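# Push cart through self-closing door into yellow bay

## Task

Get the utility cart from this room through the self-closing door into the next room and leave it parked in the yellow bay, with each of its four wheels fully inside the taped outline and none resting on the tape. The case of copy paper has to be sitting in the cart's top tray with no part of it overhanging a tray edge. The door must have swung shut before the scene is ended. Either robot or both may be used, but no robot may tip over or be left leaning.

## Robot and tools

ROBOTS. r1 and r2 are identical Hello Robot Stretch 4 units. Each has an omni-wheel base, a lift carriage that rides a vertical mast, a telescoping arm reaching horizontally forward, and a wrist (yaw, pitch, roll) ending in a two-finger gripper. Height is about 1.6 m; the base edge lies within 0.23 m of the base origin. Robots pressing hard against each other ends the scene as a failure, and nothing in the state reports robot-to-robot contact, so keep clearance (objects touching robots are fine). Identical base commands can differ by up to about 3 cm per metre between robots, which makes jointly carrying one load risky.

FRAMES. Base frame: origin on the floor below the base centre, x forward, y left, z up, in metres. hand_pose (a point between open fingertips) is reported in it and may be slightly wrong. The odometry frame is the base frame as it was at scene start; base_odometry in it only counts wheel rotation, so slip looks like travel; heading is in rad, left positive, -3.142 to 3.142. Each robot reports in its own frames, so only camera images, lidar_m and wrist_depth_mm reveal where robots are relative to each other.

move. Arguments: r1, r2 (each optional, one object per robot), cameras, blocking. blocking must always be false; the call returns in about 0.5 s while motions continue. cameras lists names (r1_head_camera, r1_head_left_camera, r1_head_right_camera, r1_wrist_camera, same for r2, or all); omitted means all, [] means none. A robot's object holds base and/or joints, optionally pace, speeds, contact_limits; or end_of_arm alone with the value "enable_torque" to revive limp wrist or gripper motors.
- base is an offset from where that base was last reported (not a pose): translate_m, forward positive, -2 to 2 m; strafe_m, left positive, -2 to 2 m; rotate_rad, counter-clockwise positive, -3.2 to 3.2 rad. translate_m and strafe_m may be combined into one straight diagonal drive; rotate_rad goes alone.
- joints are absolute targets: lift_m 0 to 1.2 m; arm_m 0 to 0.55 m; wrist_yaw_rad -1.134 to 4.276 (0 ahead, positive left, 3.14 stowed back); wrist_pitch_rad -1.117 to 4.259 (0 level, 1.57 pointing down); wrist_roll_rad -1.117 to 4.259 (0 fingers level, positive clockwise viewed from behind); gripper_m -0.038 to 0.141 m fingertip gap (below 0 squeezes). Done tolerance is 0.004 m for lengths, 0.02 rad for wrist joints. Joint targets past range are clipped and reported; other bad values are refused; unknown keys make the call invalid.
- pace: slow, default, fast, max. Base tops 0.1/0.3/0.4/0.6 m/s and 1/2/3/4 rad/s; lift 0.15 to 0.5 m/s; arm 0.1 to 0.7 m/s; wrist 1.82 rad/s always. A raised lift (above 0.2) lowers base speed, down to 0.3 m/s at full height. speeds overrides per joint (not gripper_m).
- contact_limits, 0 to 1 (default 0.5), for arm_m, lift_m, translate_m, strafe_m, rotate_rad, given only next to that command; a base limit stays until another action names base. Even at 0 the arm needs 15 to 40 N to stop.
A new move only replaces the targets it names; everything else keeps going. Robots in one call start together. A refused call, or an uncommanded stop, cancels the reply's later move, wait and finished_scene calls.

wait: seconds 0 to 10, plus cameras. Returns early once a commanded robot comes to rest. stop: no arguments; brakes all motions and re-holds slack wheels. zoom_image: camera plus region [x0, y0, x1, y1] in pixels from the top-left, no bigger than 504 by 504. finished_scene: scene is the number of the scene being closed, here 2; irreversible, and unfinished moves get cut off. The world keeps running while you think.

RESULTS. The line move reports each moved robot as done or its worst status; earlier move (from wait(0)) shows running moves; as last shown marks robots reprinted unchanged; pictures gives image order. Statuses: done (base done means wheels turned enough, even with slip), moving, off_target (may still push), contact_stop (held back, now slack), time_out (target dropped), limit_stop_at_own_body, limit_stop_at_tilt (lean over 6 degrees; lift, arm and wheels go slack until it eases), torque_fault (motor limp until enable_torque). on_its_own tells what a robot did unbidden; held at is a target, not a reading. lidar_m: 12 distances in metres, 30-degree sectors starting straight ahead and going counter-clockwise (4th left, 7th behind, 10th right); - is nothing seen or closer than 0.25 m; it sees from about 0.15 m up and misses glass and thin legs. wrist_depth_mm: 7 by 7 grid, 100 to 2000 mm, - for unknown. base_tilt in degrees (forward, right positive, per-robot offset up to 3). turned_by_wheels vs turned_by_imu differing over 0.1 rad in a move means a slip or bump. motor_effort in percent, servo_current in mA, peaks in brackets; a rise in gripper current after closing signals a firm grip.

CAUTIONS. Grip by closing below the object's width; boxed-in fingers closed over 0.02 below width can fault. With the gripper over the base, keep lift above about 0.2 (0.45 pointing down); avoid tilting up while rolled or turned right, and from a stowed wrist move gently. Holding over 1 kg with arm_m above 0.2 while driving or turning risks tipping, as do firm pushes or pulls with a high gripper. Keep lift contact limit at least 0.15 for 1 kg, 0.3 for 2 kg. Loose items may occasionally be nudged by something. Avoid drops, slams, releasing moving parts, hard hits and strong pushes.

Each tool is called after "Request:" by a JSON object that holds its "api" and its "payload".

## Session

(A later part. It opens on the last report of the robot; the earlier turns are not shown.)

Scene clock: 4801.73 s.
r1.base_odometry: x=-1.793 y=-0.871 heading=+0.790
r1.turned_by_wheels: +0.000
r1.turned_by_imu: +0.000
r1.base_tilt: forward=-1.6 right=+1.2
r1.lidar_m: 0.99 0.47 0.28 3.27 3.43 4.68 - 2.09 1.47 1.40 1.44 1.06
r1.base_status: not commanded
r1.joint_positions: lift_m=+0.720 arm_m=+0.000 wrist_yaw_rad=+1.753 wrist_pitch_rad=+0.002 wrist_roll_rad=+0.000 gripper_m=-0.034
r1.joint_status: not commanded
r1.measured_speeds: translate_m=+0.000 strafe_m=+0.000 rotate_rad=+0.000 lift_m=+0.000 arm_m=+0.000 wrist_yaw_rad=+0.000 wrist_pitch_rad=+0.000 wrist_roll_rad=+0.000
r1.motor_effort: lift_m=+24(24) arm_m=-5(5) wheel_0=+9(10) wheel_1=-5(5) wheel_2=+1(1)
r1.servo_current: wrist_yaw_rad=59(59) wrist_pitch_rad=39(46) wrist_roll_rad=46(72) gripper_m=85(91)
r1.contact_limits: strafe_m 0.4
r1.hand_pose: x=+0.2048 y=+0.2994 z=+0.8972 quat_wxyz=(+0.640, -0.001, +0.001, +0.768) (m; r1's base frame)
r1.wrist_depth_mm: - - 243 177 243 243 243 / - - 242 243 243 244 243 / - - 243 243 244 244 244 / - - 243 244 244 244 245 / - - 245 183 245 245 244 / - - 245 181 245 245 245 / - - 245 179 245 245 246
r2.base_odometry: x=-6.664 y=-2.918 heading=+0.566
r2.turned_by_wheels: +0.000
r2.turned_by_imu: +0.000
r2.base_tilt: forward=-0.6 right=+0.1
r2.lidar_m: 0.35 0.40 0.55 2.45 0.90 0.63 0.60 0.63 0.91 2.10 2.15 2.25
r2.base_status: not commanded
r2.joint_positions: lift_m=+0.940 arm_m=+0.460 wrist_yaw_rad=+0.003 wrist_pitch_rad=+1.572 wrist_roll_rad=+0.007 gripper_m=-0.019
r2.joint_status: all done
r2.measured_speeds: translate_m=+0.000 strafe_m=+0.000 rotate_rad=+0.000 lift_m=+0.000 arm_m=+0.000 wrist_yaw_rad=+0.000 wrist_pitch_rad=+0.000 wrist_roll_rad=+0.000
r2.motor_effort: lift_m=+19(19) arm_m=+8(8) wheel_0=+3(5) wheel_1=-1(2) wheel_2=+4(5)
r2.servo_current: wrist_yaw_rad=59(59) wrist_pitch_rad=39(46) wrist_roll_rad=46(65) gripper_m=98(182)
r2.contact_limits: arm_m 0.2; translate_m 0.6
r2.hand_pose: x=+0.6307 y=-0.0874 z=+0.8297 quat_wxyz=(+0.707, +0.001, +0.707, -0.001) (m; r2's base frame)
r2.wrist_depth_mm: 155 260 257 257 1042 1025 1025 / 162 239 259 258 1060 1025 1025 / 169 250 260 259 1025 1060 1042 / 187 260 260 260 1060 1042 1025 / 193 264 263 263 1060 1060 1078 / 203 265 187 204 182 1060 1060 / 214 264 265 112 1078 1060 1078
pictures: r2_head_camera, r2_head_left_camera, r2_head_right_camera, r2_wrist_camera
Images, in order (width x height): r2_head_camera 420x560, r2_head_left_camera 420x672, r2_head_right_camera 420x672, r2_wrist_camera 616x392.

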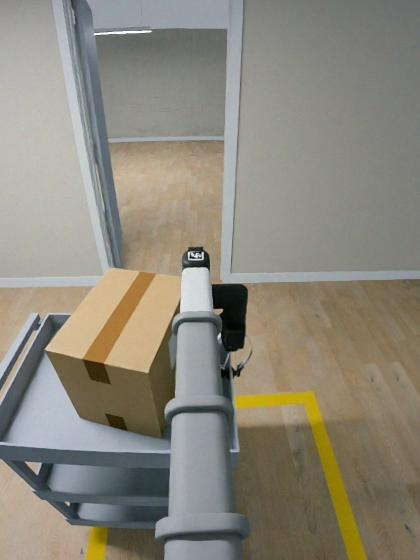

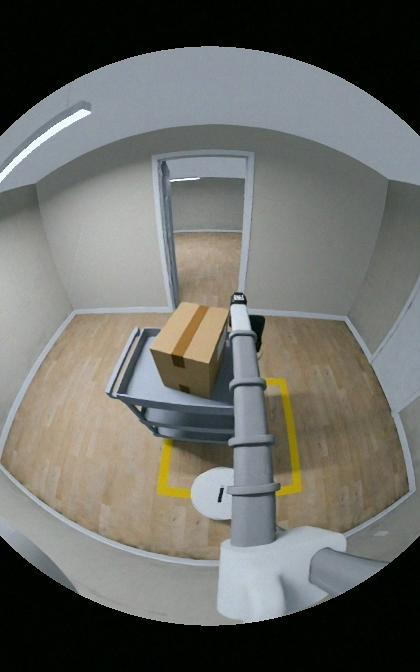

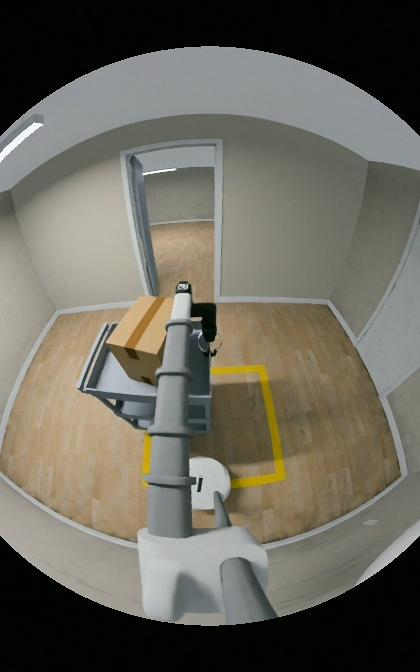

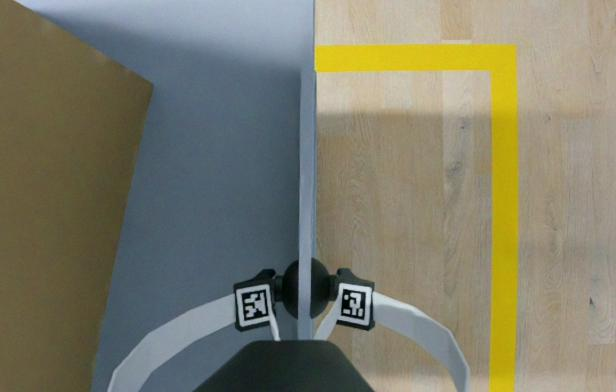

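Request:
{"api": "move", "payload": {"blocking": false, "r2": {"base": {"strafe_m": -0.28}, "pace": "slow", "contact_limits": {"strafe_m": 0.6}}, "cameras": ["r2_wrist_camera"]}}

Request:
{"api": "wait", "payload": {"seconds": 6, "cameras": ["r2_head_camera", "r2_head_left_camera", "r2_wrist_camera"]}}

Scene clock: 4815.83 s.
move: r2 moving
r1.base_odometry: x=-1.793 y=-0.871 heading=+0.790
r1.turned_by_wheels: +0.000
r1.turned_by_imu: +0.000
r1.base_tilt: forward=-1.6 right=+1.3
r1.lidar_m: 0.99 0.47 0.29 3.29 3.41 4.69 - 2.02 1.47 1.41 1.39 1.04
r1.base_status: not commanded
r1.joint_positions: lift_m=+0.720 arm_m=+0.000 wrist_yaw_rad=+1.753 wrist_pitch_rad=+0.002 wrist_roll_rad=+0.000 gripper_m=-0.034
r1.joint_status: not commanded
r1.measured_speeds: translate_m=+0.000 strafe_m=+0.000 rotate_rad=+0.000 lift_m=+0.000 arm_m=+0.000 wrist_yaw_rad=+0.000 wrist_pitch_rad=+0.000 wrist_roll_rad=+0.000
r1.motor_effort: lift_m=+24(24) arm_m=-5(5) wheel_0=+10(10) wheel_1=-4(4) wheel_2=+1(1)
r1.servo_current: wrist_yaw_rad=52(65) wrist_pitch_rad=33(46) wrist_roll_rad=46(52) gripper_m=91(91)
r1.contact_limits: strafe_m 0.4
r1.hand_pose: x=+0.2048 y=+0.2994 z=+0.8972 quat_wxyz=(+0.640, -0.001, +0.001, +0.768) (m; r1's base frame)
r1.wrist_depth_mm: - - 242 177 244 243 242 / - - 242 243 244 242 243 / - - 243 243 244 244 244 / - - 244 244 245 245 245 / - - 244 182 244 245 245 / - - 245 181 245 246 245 / - - 246 179 245 246 246
r2.base_odometry: x=-6.656 y=-2.931 heading=+0.567
r2.turned_by_wheels: +0.001
r2.turned_by_imu: +0.001
r2.base_tilt: forward=-0.7 right=+0.1
r2.lidar_m: 0.36 0.38 0.55 2.46 0.91 0.64 0.58 0.65 0.88 2.07 2.18 2.25
r2.base_status: strafe_m moving
r2.joint_positions: lift_m=+0.940 arm_m=+0.460 wrist_yaw_rad=+0.002 wrist_pitch_rad=+1.572 wrist_roll_rad=+0.007 gripper_m=-0.019
r2.joint_status: not commanded
r2.measured_speeds: translate_m=-0.001 strafe_m=-0.055 rotate_rad=+0.005 lift_m=+0.000 arm_m=+0.000 wrist_yaw_rad=+0.000 wrist_pitch_rad=+0.000 wrist_roll_rad=+0.000
r2.motor_effort: lift_m=+19(19) arm_m=+8(8) wheel_0=+10(11) wheel_1=-5(9) wheel_2=-1(3)
r2.servo_current: wrist_yaw_rad=59(59) wrist_pitch_rad=39(46) wrist_roll_rad=52(59) gripper_m=98(104)
r2.contact_limits: arm_m 0.2; strafe_m 0.6
r2.hand_pose: x=+0.6307 y=-0.0874 z=+0.8297 quat_wxyz=(+0.707, +0.002, +0.707, -0.002) (m; r2's base frame)
r2.wrist_depth_mm: 168 263 258 258 1078 1042 1042 / 176 250 262 1078 1060 1042 1042 / 186 259 262 260 1060 1060 1025 / 188 264 262 1078 1078 1042 1060 / 206 266 265 263 1060 1042 1060 / 213 266 185 193 183 1060 1042 / 228 267 266 112 148 - 1042
pictures: r2_wrist_camera
Images, in order (width x height): r2_wrist_camera 616x392.

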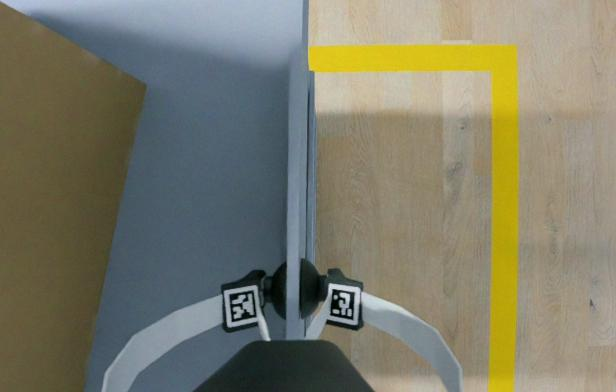

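Scene clock: 4819.27 s.
earlier move: r2 done
r1.base_odometry: x=-1.793 y=-0.871 heading=+0.790
r1.turned_by_wheels: +0.000
r1.turned_by_imu: +0.000
r1.base_tilt: forward=-1.6 right=+1.2
r1.lidar_m: 1.00 0.47 0.29 3.28 3.41 4.73 - 2.04 1.48 1.41 1.41 1.03
r1.base_status: not commanded
r1.joint_positions: lift_m=+0.720 arm_m=+0.000 wrist_yaw_rad=+1.753 wrist_pitch_rad=+0.002 wrist_roll_rad=+0.000 gripper_m=-0.034
r1.joint_status: not commanded
r1.measured_speeds: translate_m=+0.000 strafe_m=+0.000 rotate_rad=+0.000 lift_m=+0.000 arm_m=+0.000 wrist_yaw_rad=+0.000 wrist_pitch_rad=+0.000 wrist_roll_rad=+0.000
r1.motor_effort: lift_m=+24(24) arm_m=-5(5) wheel_0=+9(10) wheel_1=-4(5) wheel_2=+1(1)
r1.servo_current: wrist_yaw_rad=52(72) wrist_pitch_rad=39(52) wrist_roll_rad=52(72) gripper_m=78(91)
r1.contact_limits: strafe_m 0.4
r1.hand_pose: x=+0.2048 y=+0.2994 z=+0.8972 quat_wxyz=(+0.640, -0.001, +0.001, +0.768) (m; r1's base frame)
r1.wrist_depth_mm: - - 242 177 243 243 243 / - - 243 243 243 244 244 / - - 243 243 244 244 244 / - - 244 244 244 244 245 / - - 245 182 245 245 244 / - - 244 181 245 246 246 / - - 246 179 246 245 246
r2.base_odometry: x=-6.513 y=-3.154 heading=+0.567
r2.turned_by_wheels: +0.000
r2.turned_by_imu: +0.003
r2.base_tilt: forward=-0.7 right=+0.1
r2.lidar_m: 0.30 0.29 0.37 2.46 0.89 0.63 0.60 0.64 0.86 1.82 1.83 0.34
r2.base_status: done
r2.joint_positions: lift_m=+0.940 arm_m=+0.460 wrist_yaw_rad=+0.001 wrist_pitch_rad=+1.573 wrist_roll_rad=+0.006 gripper_m=-0.019
r2.joint_status: not commanded
r2.measured_speeds: translate_m=+0.000 strafe_m=+0.000 rotate_rad=+0.000 lift_m=+0.000 arm_m=+0.000 wrist_yaw_rad=+0.000 wrist_pitch_rad=+0.000 wrist_roll_rad=+0.000
r2.motor_effort: lift_m=+19(19) arm_m=+7(8) wheel_0=+10(30) wheel_1=-1(9) wheel_2=+1(10)
r2.servo_current: wrist_yaw_rad=52(59) wrist_pitch_rad=39(46) wrist_roll_rad=39(59) gripper_m=98(104)
r2.contact_limits: arm_m 0.2; strafe_m 0.6
r2.hand_pose: x=+0.6301 y=-0.0874 z=+0.8297 quat_wxyz=(+0.706, +0.002, +0.708, -0.002) (m; r2's base frame)
r2.wrist_depth_mm: 221 246 254 1042 1042 1025 1025 / 260 259 258 1060 1042 1042 1042 / 263 260 259 1078 1042 1042 1042 / 190 262 260 1060 1042 1078 1060 / 199 264 263 268 1078 1060 1042 / 198 265 186 200 184 1060 1078 / 197 230 267 112 - - 1060
wait: 3.43 of 6 s (r2 has come to rest)
pictures: r2_head_camera, r2_head_left_camera, r2_wrist_camera
Images, in order (width x height): r2_head_camera 420x560, r2_head_left_camera 420x672, r2_wrist_camera 616x392.

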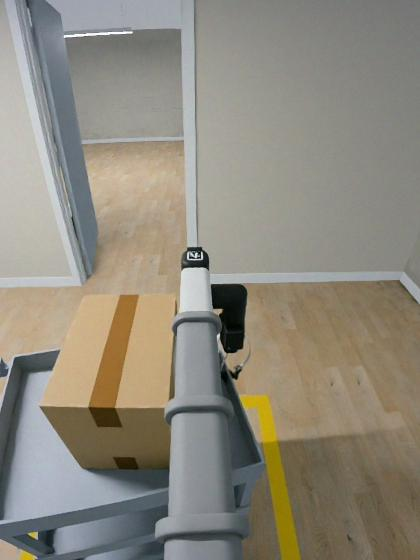

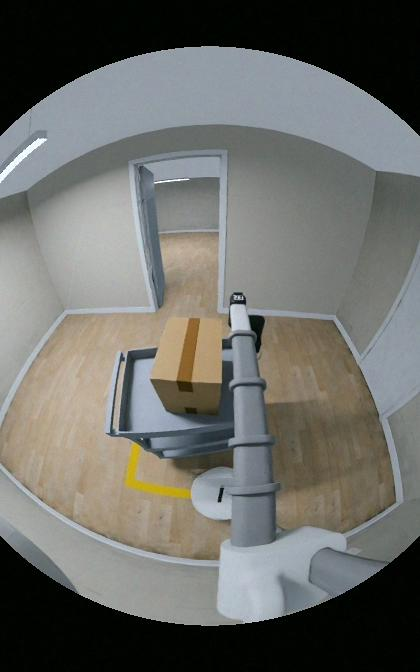

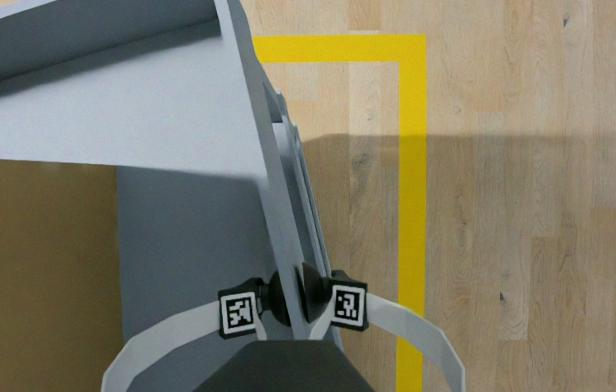

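Request:
{"api": "zoom_image", "payload": {"camera": "r2_head_left_camera", "region": [80, 320, 280, 520]}}

Request:
{"api": "zoom_image", "payload": {"camera": "r2_head_camera", "region": [0, 280, 320, 560]}}

Scaled by 2.520 from the camera's 420x672 image, which has a finer 600x960 frame.

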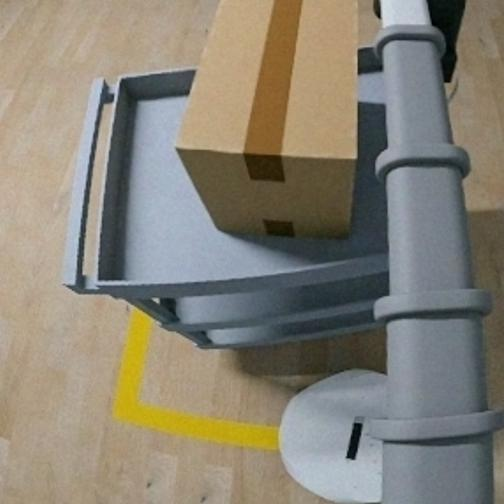

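Scaled by 1.575 from the camera's 420x560 image, which has a finer 1200x1600 frame.

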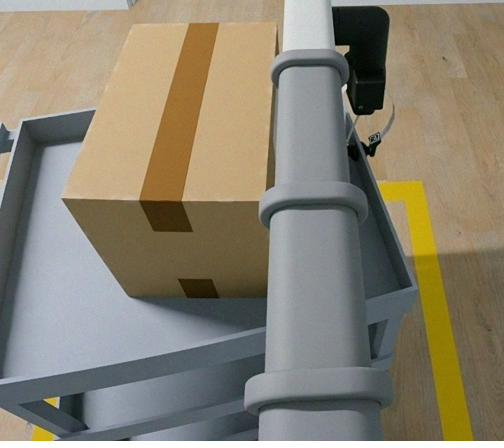

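Request:
{"api": "move", "payload": {"blocking": false, "r1": {"base": {"translate_m": -0.0836, "strafe_m": 0.1906}, "joints": {"wrist_yaw_rad": 1.546}, "speeds": {"wrist_yaw_rad": 0.095}, "pace": "slow", "contact_limits": {"strafe_m": 0.6}}, "r2": {"joints": {"gripper_m": 0.045}}, "cameras": []}}

Request:
{"api": "wait", "payload": {"seconds": 2.5, "cameras": ["r2_wrist_camera", "r1_wrist_camera"]}}

Scene clock: 4895.03 s.
move: r1 moving; r2 moving
r1.base_odometry: x=-1.805 y=-0.866 heading=+0.791
r1.turned_by_wheels: +0.001
r1.turned_by_imu: +0.001
r1.base_tilt: forward=-1.6 right=+1.3
r1.lidar_m: 0.99 0.48 0.30 3.27 3.40 4.71 - 2.08 1.50 1.42 1.47 1.05
r1.base_status: translate_m moving; strafe_m moving
r1.joint_positions: lift_m=+0.720 arm_m=+0.000 wrist_yaw_rad=+1.725 wrist_pitch_rad=+0.002 wrist_roll_rad=+0.000 gripper_m=-0.034
r1.joint_status: wrist_yaw_rad moving
r1.measured_speeds: translate_m=-0.020 strafe_m=+0.045 rotate_rad=+0.000 lift_m=+0.000 arm_m=+0.000 wrist_yaw_rad=-0.080 wrist_pitch_rad=+0.000 wrist_roll_rad=+0.000
r1.motor_effort: lift_m=+24(24) arm_m=-4(5) wheel_0=-2(7) wheel_1=+5(7) wheel_2=+3(5)
r1.servo_current: wrist_yaw_rad=59(85) wrist_pitch_rad=39(39) wrist_roll_rad=46(59) gripper_m=72(98)
r1.contact_limits: strafe_m 0.6
r1.hand_pose: x=+0.2131 y=+0.2984 z=+0.8972 quat_wxyz=(+0.651, -0.001, +0.001, +0.759) (m; r1's base frame)
r1.wrist_depth_mm: - - 242 242 243 244 244 / - - 243 244 243 244 245 / - - 243 243 244 245 246 / - - 243 244 245 244 246 / - - 243 245 245 246 247 / - - 244 182 246 247 247 / - 152 245 179 246 247 248
r2.base_odometry: x=-6.513 y=-3.154 heading=+0.567
r2.turned_by_wheels: +0.000
r2.turned_by_imu: +0.001
r2.base_tilt: forward=-0.6 right=+0.0
r2.lidar_m: 0.29 0.30 0.37 2.44 0.90 0.65 0.59 0.64 0.91 1.82 1.86 0.36
r2.base_status: not commanded
r2.joint_positions: lift_m=+0.940 arm_m=+0.460 wrist_yaw_rad=+0.001 wrist_pitch_rad=+1.573 wrist_roll_rad=+0.006 gripper_m=+0.005
r2.joint_status: gripper_m moving
r2.measured_speeds: translate_m=+0.000 strafe_m=+0.000 rotate_rad=+0.000 lift_m=+0.000 arm_m=+0.000 wrist_yaw_rad=+0.000 wrist_pitch_rad=+0.000 wrist_roll_rad=+0.000
r2.motor_effort: lift_m=+19(19) arm_m=+7(8) wheel_0=+11(11) wheel_1=-1(1) wheel_2=+0(1)
r2.servo_current: wrist_yaw_rad=39(52) wrist_pitch_rad=33(52) wrist_roll_rad=26(52) gripper_m=98(98)
r2.contact_limits: arm_m 0.2; strafe_m 0.6
r2.hand_pose: x=+0.6300 y=-0.0874 z=+0.8297 quat_wxyz=(+0.706, +0.002, +0.708, -0.002) (m; r2's base frame)
r2.wrist_depth_mm: 211 237 255 1042 1060 1025 1025 / 264 262 260 1042 1078 1042 1042 / 265 262 262 1060 1060 1060 1025 / 189 264 263 1078 1042 1060 1042 / 199 266 263 263 1078 1078 1042 / 197 265 191 193 184 1060 1060 / 196 230 268 112 - 1042 1060
pictures: none
No camera images: "cameras" was empty.

Scene clock: 4895.93 s.
earlier move: r1 moving; r2 done
r1.base_odometry: x=-1.877 y=-0.838 heading=+0.791
r1.turned_by_wheels: +0.000
r1.turned_by_imu: +0.001
r1.base_tilt: forward=-1.6 right=+1.2
r1.lidar_m: 1.01 0.43 0.31 3.20 3.36 4.57 - 2.16 1.57 1.50 1.46 1.04
r1.base_status: translate_m moving; strafe_m moving
r1.joint_positions: lift_m=+0.720 arm_m=+0.000 wrist_yaw_rad=+1.646 wrist_pitch_rad=+0.002 wrist_roll_rad=+0.000 gripper_m=-0.034
r1.joint_status: wrist_yaw_rad moving
r1.measured_speeds: translate_m=-0.040 strafe_m=+0.091 rotate_rad=+0.005 lift_m=+0.000 arm_m=+0.000 wrist_yaw_rad=-0.097 wrist_pitch_rad=+0.000 wrist_roll_rad=+0.000
r1.motor_effort: lift_m=+24(24) arm_m=-2(5) wheel_0=+2(7) wheel_1=+5(9) wheel_2=+4(6)
r1.servo_current: wrist_yaw_rad=98(143) wrist_pitch_rad=39(52) wrist_roll_rad=59(59) gripper_m=72(98)
r1.contact_limits: strafe_m 0.6
r1.hand_pose: x=+0.2365 y=+0.2941 z=+0.8972 quat_wxyz=(+0.680, -0.001, +0.001, +0.733) (m; r1's base frame)
r1.wrist_depth_mm: - - 242 242 243 243 243 / - - 243 243 243 243 244 / - - 243 244 244 244 244 / - - 243 244 245 244 245 / - - 244 244 245 246 245 / - - 244 182 245 246 246 / - - 245 178 246 246 247
r2.base_odometry: x=-6.513 y=-3.155 heading=+0.566
r2.turned_by_wheels: -0.001
r2.turned_by_imu: -0.001
r2.base_tilt: forward=-0.7 right=+0.1
r2.lidar_m: 0.29 0.29 0.37 2.42 0.88 0.63 0.61 0.66 0.89 1.83 1.86 0.35
r2.base_status: not commanded
r2.joint_positions: lift_m=+0.940 arm_m=+0.460 wrist_yaw_rad=+0.001 wrist_pitch_rad=+1.573 wrist_roll_rad=+0.006 gripper_m=+0.045
r2.joint_status: all done
r2.measured_speeds: translate_m=+0.000 strafe_m=+0.000 rotate_rad=+0.000 lift_m=+0.000 arm_m=+0.000 wrist_yaw_rad=+0.000 wrist_pitch_rad=+0.000 wrist_roll_rad=+0.000
r2.motor_effort: lift_m=+19(19) arm_m=+7(8) wheel_0=+4(11) wheel_1=-1(1) wheel_2=+0(1)
r2.servo_current: wrist_yaw_rad=46(59) wrist_pitch_rad=46(52) wrist_roll_rad=52(59) gripper_m=52(117)
r2.contact_limits: arm_m 0.2; strafe_m 0.6
r2.hand_pose: x=+0.6300 y=-0.0874 z=+0.8297 quat_wxyz=(+0.706, +0.002, +0.708, -0.002) (m; r2's base frame)
r2.wrist_depth_mm: 207 233 246 1060 1060 1025 1025 / 263 262 259 1042 1060 1025 1042 / 264 263 260 1060 1060 1060 1042 / 204 265 262 1060 1060 1060 1025 / 202 266 264 1078 1060 1042 1060 / 203 266 197 213 191 1078 1060 / 200 251 267 112 - 1060 1042
wait: 0.90 of 2.5 s (r2 has come to rest)
pictures: r1_wrist_camera, r2_wrist_camera
Images, in order (width x height): r1_wrist_camera 616x392, r2_wrist_camera 616x392.

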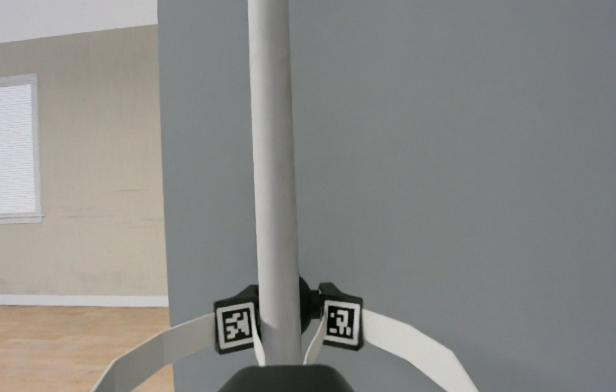

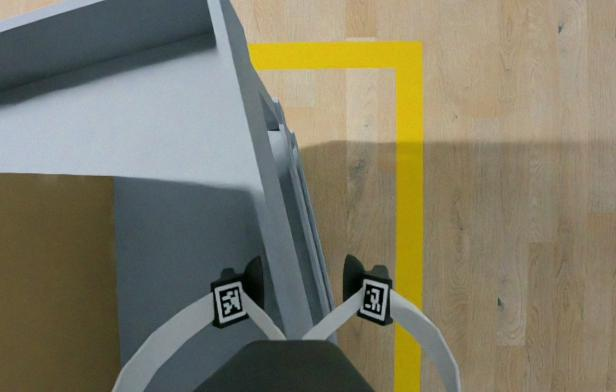

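Request:
{"api": "move", "payload": {"blocking": false, "r2": {"joints": {"lift_m": 1.06}}, "cameras": ["r1_wrist_camera"]}}

Request:
{"api": "wait", "payload": {"seconds": 2, "cameras": ["r2_wrist_camera", "r1_wrist_camera"]}}

Scene clock: 4915.20 s.
earlier move: r1 done
move: r2 moving
r1.base_odometry: x=-1.987 y=-0.796 heading=+0.791
r1.turned_by_wheels: +0.000
r1.turned_by_imu: +0.001
r1.base_tilt: forward=-1.6 right=+1.3
r1.lidar_m: 1.06 0.32 0.33 3.09 3.24 4.43 - 2.31 1.69 1.58 1.56 1.11
r1.base_status: done
r1.joint_positions: lift_m=+0.720 arm_m=+0.000 wrist_yaw_rad=+1.549 wrist_pitch_rad=+0.002 wrist_roll_rad=+0.000 gripper_m=-0.034
r1.joint_status: all done
r1.measured_speeds: translate_m=+0.000 strafe_m=+0.000 rotate_rad=+0.000 lift_m=+0.000 arm_m=+0.000 wrist_yaw_rad=+0.000 wrist_pitch_rad=+0.000 wrist_roll_rad=+0.000
r1.motor_effort: lift_m=+24(24) arm_m=+3(3) wheel_0=+2(3) wheel_1=+2(2) wheel_2=+5(6)
r1.servo_current: wrist_yaw_rad=59(65) wrist_pitch_rad=46(46) wrist_roll_rad=46(59) gripper_m=78(85)
r1.contact_limits: strafe_m 0.6
r1.hand_pose: x=+0.2647 y=+0.2864 z=+0.8972 quat_wxyz=(+0.715, -0.001, +0.001, +0.699) (m; r1's base frame)
r1.wrist_depth_mm: - - 242 177 244 244 245 / - - 243 243 244 245 245 / - - 244 244 244 245 245 / - - 244 245 245 246 247 / - - 244 181 245 246 247 / - - 244 181 246 248 247 / - - 245 179 247 247 249
r2.base_odometry: x=-6.513 y=-3.155 heading=+0.566
r2.turned_by_wheels: +0.000
r2.turned_by_imu: +0.001
r2.base_tilt: forward=-0.6 right=+0.0
r2.lidar_m: 0.28 0.25 0.35 2.44 0.90 0.63 0.59 0.63 0.90 1.80 1.84 0.33
r2.base_status: not commanded
r2.joint_positions: lift_m=+0.978 arm_m=+0.460 wrist_yaw_rad=+0.001 wrist_pitch_rad=+1.573 wrist_roll_rad=+0.006 gripper_m=+0.045
r2.joint_status: lift_m moving
r2.measured_speeds: translate_m=+0.000 strafe_m=+0.000 rotate_rad=+0.000 lift_m=+0.146 arm_m=+0.000 wrist_yaw_rad=+0.000 wrist_pitch_rad=+0.000 wrist_roll_rad=+0.000
r2.motor_effort: lift_m=+23(24) arm_m=+7(7) wheel_0=+4(4) wheel_1=-1(1) wheel_2=+0(1)
r2.servo_current: wrist_yaw_rad=59(59) wrist_pitch_rad=46(46) wrist_roll_rad=52(59) gripper_m=52(52)
r2.contact_limits: arm_m 0.2; strafe_m 0.6
r2.hand_pose: x=+0.6300 y=-0.0874 z=+0.8676 quat_wxyz=(+0.706, +0.002, +0.708, -0.002) (m; r2's base frame)
r2.wrist_depth_mm: 1098 246 251 1098 1078 1060 1078 / 277 296 294 1098 1060 1078 1078 / 300 297 296 1098 1098 1078 1098 / 204 298 297 1118 1098 1118 1078 / 202 293 300 904 1098 1118 1098 / 203 289 198 233 192 1078 1078 / 200 251 303 112 - 1118 1098
pictures: r1_wrist_camera
Images, in order (width x height): r1_wrist_camera 616x392.

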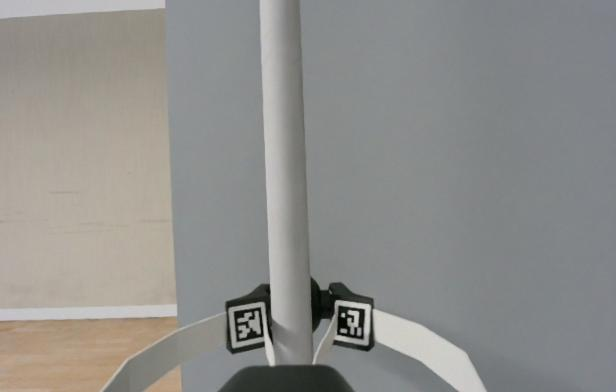

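Scene clock: 4916.23 s.
earlier move: r2 done
r1.base_odometry: x=-1.987 y=-0.796 heading=+0.791
r1.turned_by_wheels: +0.000
r1.turned_by_imu: +0.000
r1.base_tilt: forward=-1.6 right=+1.3
r1.lidar_m: 1.08 0.33 0.34 3.09 3.24 4.45 - 2.31 1.68 1.59 1.54 1.11
r1.base_status: done
r1.joint_positions: lift_m=+0.720 arm_m=+0.000 wrist_yaw_rad=+1.549 wrist_pitch_rad=+0.002 wrist_roll_rad=+0.000 gripper_m=-0.034
r1.joint_status: all done
r1.measured_speeds: translate_m=+0.000 strafe_m=+0.000 rotate_rad=+0.000 lift_m=+0.000 arm_m=+0.000 wrist_yaw_rad=+0.000 wrist_pitch_rad=+0.000 wrist_roll_rad=+0.000
r1.motor_effort: lift_m=+24(24) arm_m=+3(3) wheel_0=+3(3) wheel_1=+1(2) wheel_2=+5(6)
r1.servo_current: wrist_yaw_rad=46(65) wrist_pitch_rad=39(52) wrist_roll_rad=39(65) gripper_m=78(85)
r1.contact_limits: strafe_m 0.6
r1.hand_pose: x=+0.2647 y=+0.2864 z=+0.8972 quat_wxyz=(+0.715, -0.001, +0.001, +0.699) (m; r1's base frame)
r1.wrist_depth_mm: - - 241 178 243 245 245 / - - 242 243 245 244 245 / - - 243 244 245 245 246 / - - 244 244 245 246 247 / - - 243 181 245 246 247 / - - 244 180 246 247 247 / - - 245 179 247 248 248
r2.base_odometry: x=-6.513 y=-3.155 heading=+0.566
r2.turned_by_wheels: +0.000
r2.turned_by_imu: +0.000
r2.base_tilt: forward=-0.7 right=+0.1
r2.lidar_m: 0.29 0.29 0.37 2.45 0.89 0.65 0.60 0.65 0.90 1.81 1.84 0.35
r2.base_status: not commanded
r2.joint_positions: lift_m=+1.060 arm_m=+0.460 wrist_yaw_rad=+0.001 wrist_pitch_rad=+1.573 wrist_roll_rad=+0.006 gripper_m=+0.045
r2.joint_status: all done
r2.measured_speeds: translate_m=+0.000 strafe_m=+0.000 rotate_rad=+0.000 lift_m=+0.000 arm_m=+0.000 wrist_yaw_rad=+0.000 wrist_pitch_rad=+0.000 wrist_roll_rad=+0.000
r2.motor_effort: lift_m=+21(25) arm_m=+7(8) wheel_0=+4(4) wheel_1=+0(1) wheel_2=+1(1)
r2.servo_current: wrist_yaw_rad=39(59) wrist_pitch_rad=39(46) wrist_roll_rad=39(59) gripper_m=52(59)
r2.contact_limits: arm_m 0.2; strafe_m 0.6
r2.hand_pose: x=+0.6300 y=-0.0874 z=+0.9495 quat_wxyz=(+0.706, +0.002, +0.708, -0.002) (m; r2's base frame)
r2.wrist_depth_mm: 1182 1205 1182 1182 1160 1160 1138 / 1182 351 368 1160 1182 1160 1160 / 389 384 382 1205 1182 1160 1138 / 204 312 384 1182 1182 1182 1182 / 202 290 387 384 1205 1205 1205 / 201 290 196 315 191 1160 1182 / 199 251 392 112 - 1205 1182
wait: 1.03 of 2 s (r2 has come to rest)
pictures: r1_wrist_camera, r2_wrist_camera
Images, in order (width x height): r1_wrist_camera 616x392, r2_wrist_camera 616x392.

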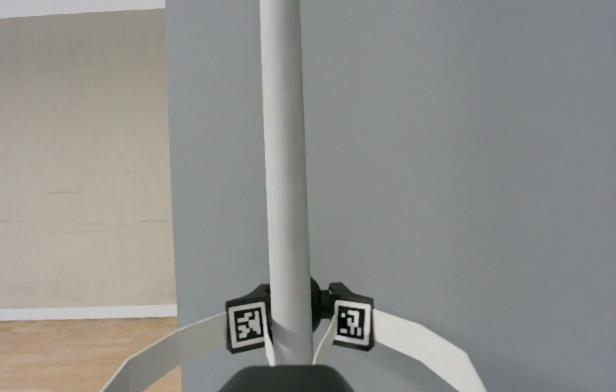

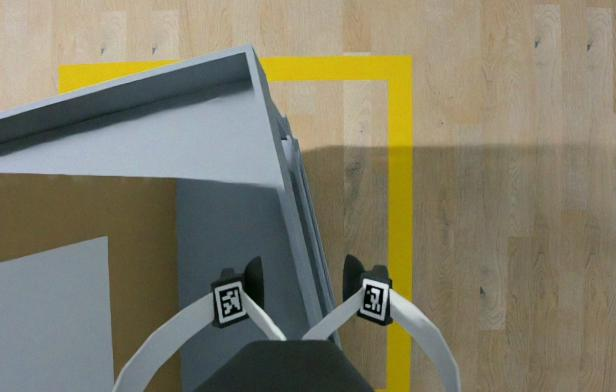

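Request:
{"api": "move", "payload": {"blocking": false, "r1": {"base": {"translate_m": -0.0427, "strafe_m": 0.2055}, "joints": {"wrist_yaw_rad": 1.3365}, "speeds": {"wrist_yaw_rad": 0.095}, "pace": "slow", "contact_limits": {"strafe_m": 0.6}}, "cameras": ["r2_head_camera", "r2_head_left_camera"]}}

Request:
{"api": "zoom_image", "payload": {"camera": "r2_head_left_camera", "region": [90, 400, 250, 520]}}

Request:
{"api": "wait", "payload": {"seconds": 2.5, "cameras": ["r1_wrist_camera"]}}

Scene clock: 4961.53 s.
move: r1 moving
r1.base_odometry: x=-1.998 y=-0.789 heading=+0.792
r1.turned_by_wheels: +0.001
r1.turned_by_imu: +0.001
r1.base_tilt: forward=-1.6 right=+1.2
r1.lidar_m: 1.07 0.32 0.32 3.10 3.23 4.41 - 2.35 1.71 1.60 1.54 1.11
r1.base_status: translate_m moving; strafe_m moving
r1.joint_positions: lift_m=+0.720 arm_m=+0.000 wrist_yaw_rad=+1.510 wrist_pitch_rad=+0.002 wrist_roll_rad=+0.000 gripper_m=-0.034
r1.joint_status: wrist_yaw_rad moving
r1.measured_speeds: translate_m=-0.011 strafe_m=+0.050 rotate_rad=+0.003 lift_m=+0.000 arm_m=+0.000 wrist_yaw_rad=-0.077 wrist_pitch_rad=+0.000 wrist_roll_rad=+0.000
r1.motor_effort: lift_m=+24(24) arm_m=+2(2) wheel_0=-5(5) wheel_1=+6(6) wheel_2=+6(6)
r1.servo_current: wrist_yaw_rad=78(78) wrist_pitch_rad=39(46) wrist_roll_rad=59(65) gripper_m=72(85)
r1.contact_limits: strafe_m 0.6
r1.hand_pose: x=+0.2757 y=+0.2825 z=+0.8972 quat_wxyz=(+0.728, -0.001, +0.001, +0.685) (m; r1's base frame)
r1.wrist_depth_mm: - - 242 243 244 244 246 / - - 242 244 244 245 245 / - - 243 243 245 245 246 / - - 244 244 245 246 247 / - - 244 245 246 247 248 / - - 244 182 246 247 248 / - - 245 179 247 247 248
r2.base_odometry: x=-6.513 y=-3.155 heading=+0.566
r2.turned_by_wheels: +0.000
r2.turned_by_imu: +0.000
r2.base_tilt: forward=-0.7 right=+0.0
r2.lidar_m: 0.30 0.28 0.35 2.42 0.90 0.63 0.58 0.64 0.91 1.78 1.82 0.34
r2.base_status: not commanded
r2.joint_positions: lift_m=+1.060 arm_m=+0.460 wrist_yaw_rad=+0.001 wrist_pitch_rad=+1.573 wrist_roll_rad=+0.006 gripper_m=+0.045
r2.joint_status: not commanded
r2.measured_speeds: translate_m=+0.000 strafe_m=+0.000 rotate_rad=+0.000 lift_m=+0.000 arm_m=+0.000 wrist_yaw_rad=+0.000 wrist_pitch_rad=+0.000 wrist_roll_rad=+0.000
r2.motor_effort: lift_m=+21(21) arm_m=+7(7) wheel_0=+4(4) wheel_1=-1(1) wheel_2=+1(1)
r2.servo_current: wrist_yaw_rad=46(52) wrist_pitch_rad=39(46) wrist_roll_rad=39(65) gripper_m=52(52)
r2.contact_limits: arm_m 0.2; strafe_m 0.6
r2.hand_pose: x=+0.6300 y=-0.0874 z=+0.9495 quat_wxyz=(+0.706, +0.002, +0.708, -0.002) (m; r2's base frame)
r2.wrist_depth_mm: 1182 1182 1205 1160 1182 1160 1138 / 1229 351 368 1160 1205 1138 1160 / 387 384 382 1205 1182 1182 1160 / 204 315 384 1160 1182 1182 1205 / 202 291 387 384 1182 1182 1182 / 202 287 196 312 191 1182 1205 / 200 251 392 112 - 1205 1182
pictures: r2_head_camera, r2_head_left_camera
Images, in order (width x height): r2_head_camera 420x560, r2_head_left_camera 420x672.

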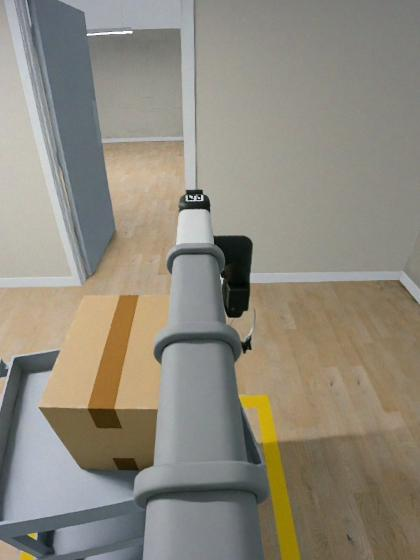

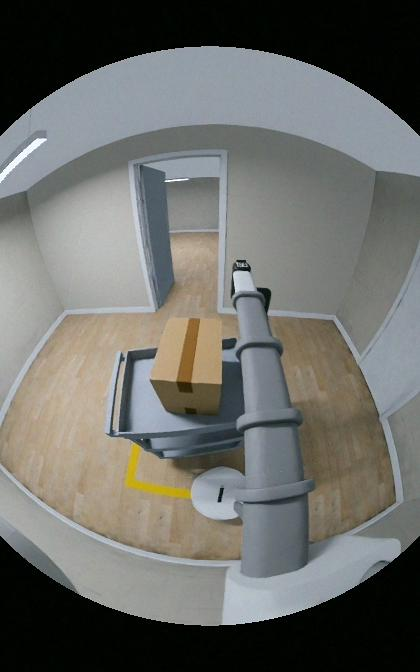

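Scaled by 3.150 from the camera's 420x672 image, which has a finer 600x960 frame.

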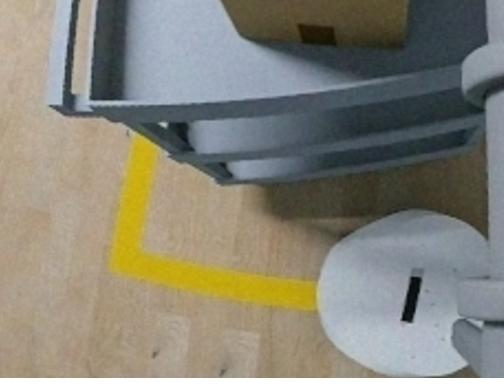

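Scene clock: 4964.03 s.
earlier move: r1 moving
r1.base_odometry: x=-2.163 y=-0.682 heading=+0.792
r1.turned_by_wheels: +0.000
r1.turned_by_imu: +0.002
r1.base_tilt: forward=-1.6 right=+1.3
r1.lidar_m: 0.72 0.33 0.36 2.91 3.01 4.18 - 2.56 1.91 1.79 1.62 1.16
r1.base_status: translate_m moving; strafe_m moving
r1.joint_positions: lift_m=+0.720 arm_m=+0.000 wrist_yaw_rad=+1.339 wrist_pitch_rad=+0.002 wrist_roll_rad=+0.000 gripper_m=-0.034
r1.joint_status: wrist_yaw_rad moving
r1.measured_speeds: translate_m=-0.001 strafe_m=+0.006 rotate_rad=+0.000 lift_m=+0.000 arm_m=+0.000 wrist_yaw_rad=-0.002 wrist_pitch_rad=+0.000 wrist_roll_rad=+0.000
r1.motor_effort: lift_m=+24(24) arm_m=+2(2) wheel_0=+3(5) wheel_1=+1(7) wheel_2=+7(8)
r1.servo_current: wrist_yaw_rad=52(98) wrist_pitch_rad=39(52) wrist_roll_rad=33(65) gripper_m=85(85)
r1.contact_limits: strafe_m 0.6
r1.hand_pose: x=+0.3223 y=+0.2606 z=+0.8972 quat_wxyz=(+0.784, -0.001, +0.001, +0.621) (m; r1's base frame)
r1.wrist_depth_mm: - - 242 176 244 246 249 / - - 242 244 245 246 248 / - - 242 244 246 248 249 / - - 243 245 246 248 249 / - - 243 181 247 248 249 / - - 242 183 247 250 250 / - - 244 179 248 250 251
r2.base_odometry: x=-6.513 y=-3.155 heading=+0.566
r2.turned_by_wheels: +0.000
r2.turned_by_imu: +0.000
r2.base_tilt: forward=-0.6 right=+0.0
r2.lidar_m: 0.30 0.30 0.37 2.43 0.88 0.64 0.61 0.64 0.89 1.82 1.81 0.34
r2.base_status: not commanded
r2.joint_positions: lift_m=+1.060 arm_m=+0.460 wrist_yaw_rad=+0.001 wrist_pitch_rad=+1.573 wrist_roll_rad=+0.006 gripper_m=+0.045
r2.joint_status: not commanded
r2.measured_speeds: translate_m=+0.000 strafe_m=+0.000 rotate_rad=+0.000 lift_m=+0.000 arm_m=+0.000 wrist_yaw_rad=+0.000 wrist_pitch_rad=+0.000 wrist_roll_rad=+0.000
r2.motor_effort: lift_m=+21(21) arm_m=+7(8) wheel_0=+4(4) wheel_1=-1(1) wheel_2=+1(1)
r2.servo_current: wrist_yaw_rad=46(59) wrist_pitch_rad=39(52) wrist_roll_rad=39(65) gripper_m=52(59)
r2.contact_limits: arm_m 0.2; strafe_m 0.6
r2.hand_pose: x=+0.6300 y=-0.0874 z=+0.9495 quat_wxyz=(+0.706, +0.002, +0.708, -0.002) (m; r2's base frame)
r2.wrist_depth_mm: 1182 1182 1182 1182 1160 1160 1138 / 1205 349 364 1160 1160 1182 1138 / 384 384 382 1160 1182 1160 1160 / 204 312 387 1205 1205 1182 1160 / 203 291 387 384 1229 1182 1160 / 201 289 196 314 191 1160 1205 / 199 251 387 112 - 1205 1205
wait: 2.50 s; no rest
pictures: r1_wrist_camera
Images, in order (width x height): r1_wrist_camera 616x392.

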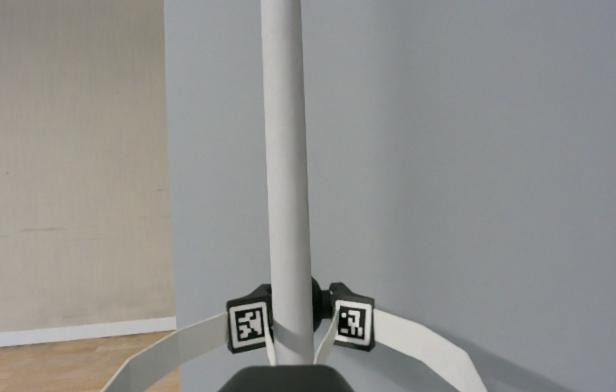

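Request:
{"api": "move", "payload": {"blocking": false, "r1": {"base": {"translate_m": -0.002, "strafe_m": 0.247}, "joints": {"wrist_yaw_rad": 1.127}, "speeds": {"wrist_yaw_rad": 0.085}, "pace": "slow", "contact_limits": {"strafe_m": 0.6}}, "r2": {"joints": {"arm_m": 0.53, "wrist_roll_rad": -0.2}}, "cameras": []}}

Request:
{"api": "wait", "payload": {"seconds": 3.5, "cameras": ["r2_wrist_camera"]}}

Request:
{"api": "wait", "payload": {"seconds": 3, "cameras": ["r1_wrist_camera", "r2_wrist_camera"]}}

Scene clock: 5021.43 s.
earlier move: r1 done
move: r1 moving; r2 moving
r1.base_odometry: x=-2.174 y=-0.672 heading=+0.792
r1.turned_by_wheels: +0.001
r1.turned_by_imu: +0.001
r1.base_tilt: forward=-1.6 right=+1.2
r1.lidar_m: 0.68 0.35 0.37 2.87 2.99 4.16 - 2.60 1.92 1.82 1.64 1.18
r1.base_status: translate_m moving; strafe_m moving
r1.joint_positions: lift_m=+0.720 arm_m=+0.000 wrist_yaw_rad=+1.302 wrist_pitch_rad=+0.002 wrist_roll_rad=+0.000 gripper_m=-0.034
r1.joint_status: wrist_yaw_rad moving
r1.measured_speeds: translate_m=-0.001 strafe_m=+0.056 rotate_rad=+0.001 lift_m=+0.000 arm_m=+0.000 wrist_yaw_rad=-0.085 wrist_pitch_rad=+0.000 wrist_roll_rad=+0.000
r1.motor_effort: lift_m=+24(24) arm_m=+1(1) wheel_0=-2(5) wheel_1=+3(4) wheel_2=+6(6)
r1.servo_current: wrist_yaw_rad=65(72) wrist_pitch_rad=39(46) wrist_roll_rad=39(65) gripper_m=78(85)
r1.contact_limits: strafe_m 0.6
r1.hand_pose: x=+0.3318 y=+0.2548 z=+0.8972 quat_wxyz=(+0.796, -0.001, +0.001, +0.606) (m; r1's base frame)
r1.wrist_depth_mm: - - 241 177 245 247 248 / - - 241 244 245 246 248 / - - 242 244 245 247 248 / - - 243 245 246 247 249 / - - 243 182 247 248 249 / - - 243 181 246 249 250 / - - 244 179 247 250 251
r2.base_odometry: x=-6.513 y=-3.155 heading=+0.566
r2.turned_by_wheels: +0.000
r2.turned_by_imu: +0.000
r2.base_tilt: forward=-0.7 right=+0.1
r2.lidar_m: 0.29 0.30 0.37 2.46 0.89 0.65 0.59 0.64 0.91 1.82 1.83 0.34
r2.base_status: not commanded
r2.joint_positions: lift_m=+1.060 arm_m=+0.508 wrist_yaw_rad=+0.001 wrist_pitch_rad=+1.573 wrist_roll_rad=-0.198 gripper_m=+0.045
r2.joint_status: arm_m moving; wrist_roll_rad moving
r2.measured_speeds: translate_m=+0.000 strafe_m=+0.000 rotate_rad=+0.000 lift_m=+0.000 arm_m=+0.140 wrist_yaw_rad=+0.000 wrist_pitch_rad=+0.000 wrist_roll_rad=-0.005
r2.motor_effort: lift_m=+21(21) arm_m=+8(9) wheel_0=+4(4) wheel_1=-1(1) wheel_2=+1(1)
r2.servo_current: wrist_yaw_rad=46(59) wrist_pitch_rad=39(46) wrist_roll_rad=26(72) gripper_m=39(59)
r2.contact_limits: strafe_m 0.6
r2.hand_pose: x=+0.6778 y=-0.0874 z=+0.9495 quat_wxyz=(+0.703, -0.070, +0.704, +0.070) (m; r2's base frame)
r2.wrist_depth_mm: 1205 1160 1182 1160 1160 1182 1138 / 1205 1229 345 1160 1160 1182 1138 / 387 387 382 1182 1160 1182 1160 / 219 329 382 1182 1182 1205 1160 / 198 291 384 1182 1182 1182 1160 / 204 309 195 387 191 1205 1160 / 213 279 394 112 - 1182 1182
pictures: none
No camera images: "cameras" was empty.

Scene clock: 5022.07 s.
earlier move: r1 moving; r2 done
r1.base_odometry: x=-2.214 y=-0.633 heading=+0.792
r1.turned_by_wheels: +0.000
r1.turned_by_imu: +0.000
r1.base_tilt: forward=-1.6 right=+1.3
r1.lidar_m: 0.65 0.37 0.39 2.82 2.97 4.07 - 2.70 1.94 1.89 1.59 1.18
r1.base_status: translate_m moving; strafe_m moving
r1.joint_positions: lift_m=+0.720 arm_m=+0.000 wrist_yaw_rad=+1.248 wrist_pitch_rad=+0.002 wrist_roll_rad=+0.000 gripper_m=-0.034
r1.joint_status: wrist_yaw_rad moving
r1.measured_speeds: translate_m=+0.000 strafe_m=+0.100 rotate_rad=-0.003 lift_m=+0.000 arm_m=+0.000 wrist_yaw_rad=-0.085 wrist_pitch_rad=+0.000 wrist_roll_rad=+0.000
r1.motor_effort: lift_m=+24(24) arm_m=+1(1) wheel_0=-2(7) wheel_1=+3(5) wheel_2=+6(7)
r1.servo_current: wrist_yaw_rad=65(72) wrist_pitch_rad=46(52) wrist_roll_rad=59(65) gripper_m=78(85)
r1.contact_limits: strafe_m 0.6
r1.hand_pose: x=+0.3453 y=+0.2458 z=+0.8972 quat_wxyz=(+0.812, -0.001, +0.001, +0.584) (m; r1's base frame)
r1.wrist_depth_mm: - - 240 177 243 246 246 / - - 242 244 244 246 247 / - - 242 243 245 247 248 / - - 243 245 246 247 247 / - - 244 182 247 248 249 / - - 244 180 246 248 249 / - - 245 179 247 248 250
r2.base_odometry: x=-6.513 y=-3.155 heading=+0.566
r2.turned_by_wheels: +0.000
r2.turned_by_imu: +0.000
r2.base_tilt: forward=-0.6 right=+0.1
r2.lidar_m: 0.29 0.30 0.37 2.42 0.89 0.63 0.61 0.63 0.89 1.81 1.84 0.33
r2.base_status: not commanded
r2.joint_positions: lift_m=+1.060 arm_m=+0.530 wrist_yaw_rad=+0.001 wrist_pitch_rad=+1.573 wrist_roll_rad=-0.198 gripper_m=+0.045
r2.joint_status: all done
r2.measured_speeds: translate_m=+0.000 strafe_m=+0.000 rotate_rad=+0.000 lift_m=+0.000 arm_m=+0.000 wrist_yaw_rad=+0.000 wrist_pitch_rad=+0.000 wrist_roll_rad=+0.000
r2.motor_effort: lift_m=+21(21) arm_m=+8(11) wheel_0=+4(4) wheel_1=-1(1) wheel_2=+0(1)
r2.servo_current: wrist_yaw_rad=26(59) wrist_pitch_rad=46(46) wrist_roll_rad=46(98) gripper_m=46(59)
r2.contact_limits: strafe_m 0.6
r2.hand_pose: x=+0.7000 y=-0.0874 z=+0.9495 quat_wxyz=(+0.703, -0.070, +0.704, +0.070) (m; r2's base frame)
r2.wrist_depth_mm: 1182 1182 1160 1160 1160 1160 1160 / 1205 1160 1205 1182 1160 1160 1160 / 389 384 382 1160 1182 1138 1138 / 366 387 387 1182 1205 1182 1182 / 208 294 387 976 1182 1205 1160 / 206 310 195 315 191 1182 1205 / 213 283 389 112 - 1182 1182
wait: 0.63 of 3.5 s (r2 has come to rest)
pictures: r2_wrist_camera
Images, in order (width x height): r2_wrist_camera 616x392.

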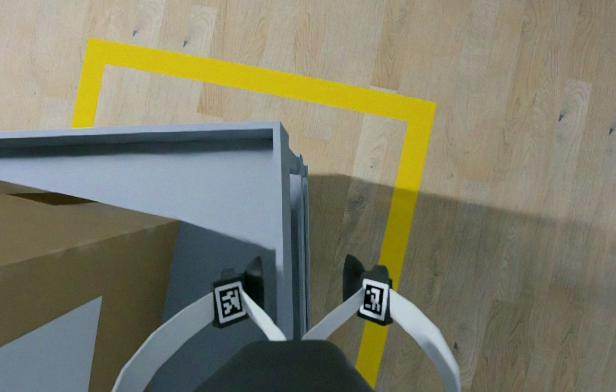

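Scene clock: 5024.57 s.
earlier move: r1 done
r1.base_odometry: x=-2.340 y=-0.510 heading=+0.792
r1.turned_by_wheels: -0.001
r1.turned_by_imu: +0.000
r1.base_tilt: forward=-1.6 right=+1.3
r1.lidar_m: 0.53 0.36 1.64 2.64 2.76 3.81 - 2.94 2.16 2.07 1.59 1.15
r1.base_status: done
r1.joint_positions: lift_m=+0.720 arm_m=+0.000 wrist_yaw_rad=+1.121 wrist_pitch_rad=+0.002 wrist_roll_rad=+0.000 gripper_m=-0.034
r1.joint_status: all done
r1.measured_speeds: translate_m=+0.000 strafe_m=+0.000 rotate_rad=+0.000 lift_m=+0.000 arm_m=+0.000 wrist_yaw_rad=+0.000 wrist_pitch_rad=+0.000 wrist_roll_rad=+0.000
r1.motor_effort: lift_m=+24(24) arm_m=-3(4) wheel_0=-6(8) wheel_1=-6(6) wheel_2=+9(10)
r1.servo_current: wrist_yaw_rad=46(85) wrist_pitch_rad=39(52) wrist_roll_rad=33(72) gripper_m=78(85)
r1.contact_limits: strafe_m 0.6
r1.hand_pose: x=+0.3749 y=+0.2218 z=+0.8972 quat_wxyz=(+0.847, -0.001, +0.001, +0.532) (m; r1's base frame)
r1.wrist_depth_mm: - - 240 238 241 243 243 / - - 240 241 242 242 244 / - - 241 180 243 244 244 / - - 242 181 243 244 244 / - - 242 242 243 245 245 / - - 242 185 183 245 247 / - - 243 181 245 246 246
r2.base_odometry: x=-6.513 y=-3.155 heading=+0.566
r2.turned_by_wheels: +0.000
r2.turned_by_imu: +0.000
r2.base_tilt: forward=-0.6 right=+0.1
r2.lidar_m: 0.30 0.29 0.35 2.44 0.85 0.60 0.61 0.63 0.88 1.82 1.86 0.34
r2.base_status: not commanded
r2.joint_positions: lift_m=+1.060 arm_m=+0.530 wrist_yaw_rad=+0.001 wrist_pitch_rad=+1.573 wrist_roll_rad=-0.198 gripper_m=+0.045
r2.joint_status: all done
r2.measured_speeds: translate_m=+0.000 strafe_m=+0.000 rotate_rad=+0.000 lift_m=+0.000 arm_m=+0.000 wrist_yaw_rad=+0.000 wrist_pitch_rad=+0.000 wrist_roll_rad=+0.000
r2.motor_effort: lift_m=+21(21) arm_m=+8(11) wheel_0=+4(4) wheel_1=-1(1) wheel_2=+0(1)
r2.servo_current: wrist_yaw_rad=46(65) wrist_pitch_rad=39(46) wrist_roll_rad=39(98) gripper_m=46(59)
r2.contact_limits: strafe_m 0.6
r2.hand_pose: x=+0.7000 y=-0.0874 z=+0.9495 quat_wxyz=(+0.703, -0.070, +0.704, +0.070) (m; r2's base frame)
r2.wrist_depth_mm: 1205 1182 1205 1182 1182 1138 1138 / 1205 1205 1182 1182 1160 1160 1160 / 389 387 379 1160 1182 1160 1160 / 366 387 387 1182 1182 1160 1160 / 209 293 387 991 1182 1160 1160 / 207 310 196 315 191 1182 1182 / 213 285 392 112 - 1205 1182
wait: 2.50 of 3 s (r1 has come to rest)
pictures: r1_wrist_camera, r2_wrist_camera
Images, in order (width x height): r1_wrist_camera 616x392, r2_wrist_camera 616x392.

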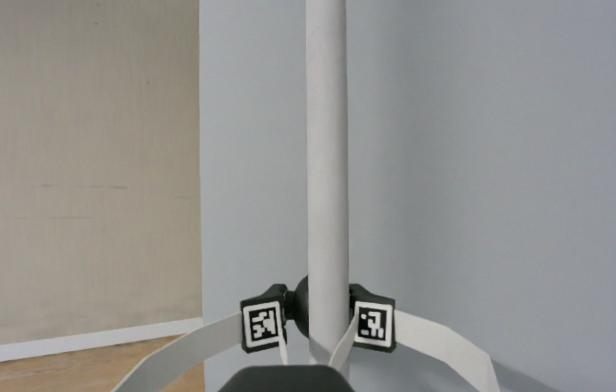

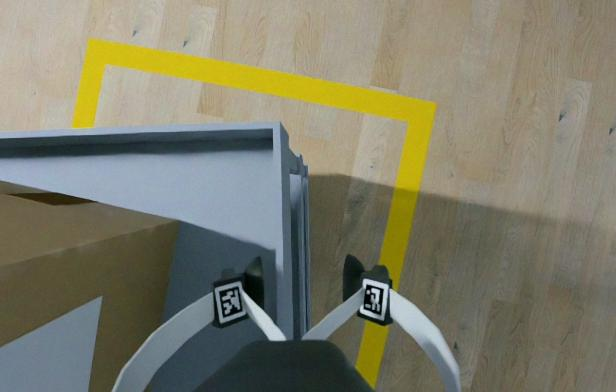

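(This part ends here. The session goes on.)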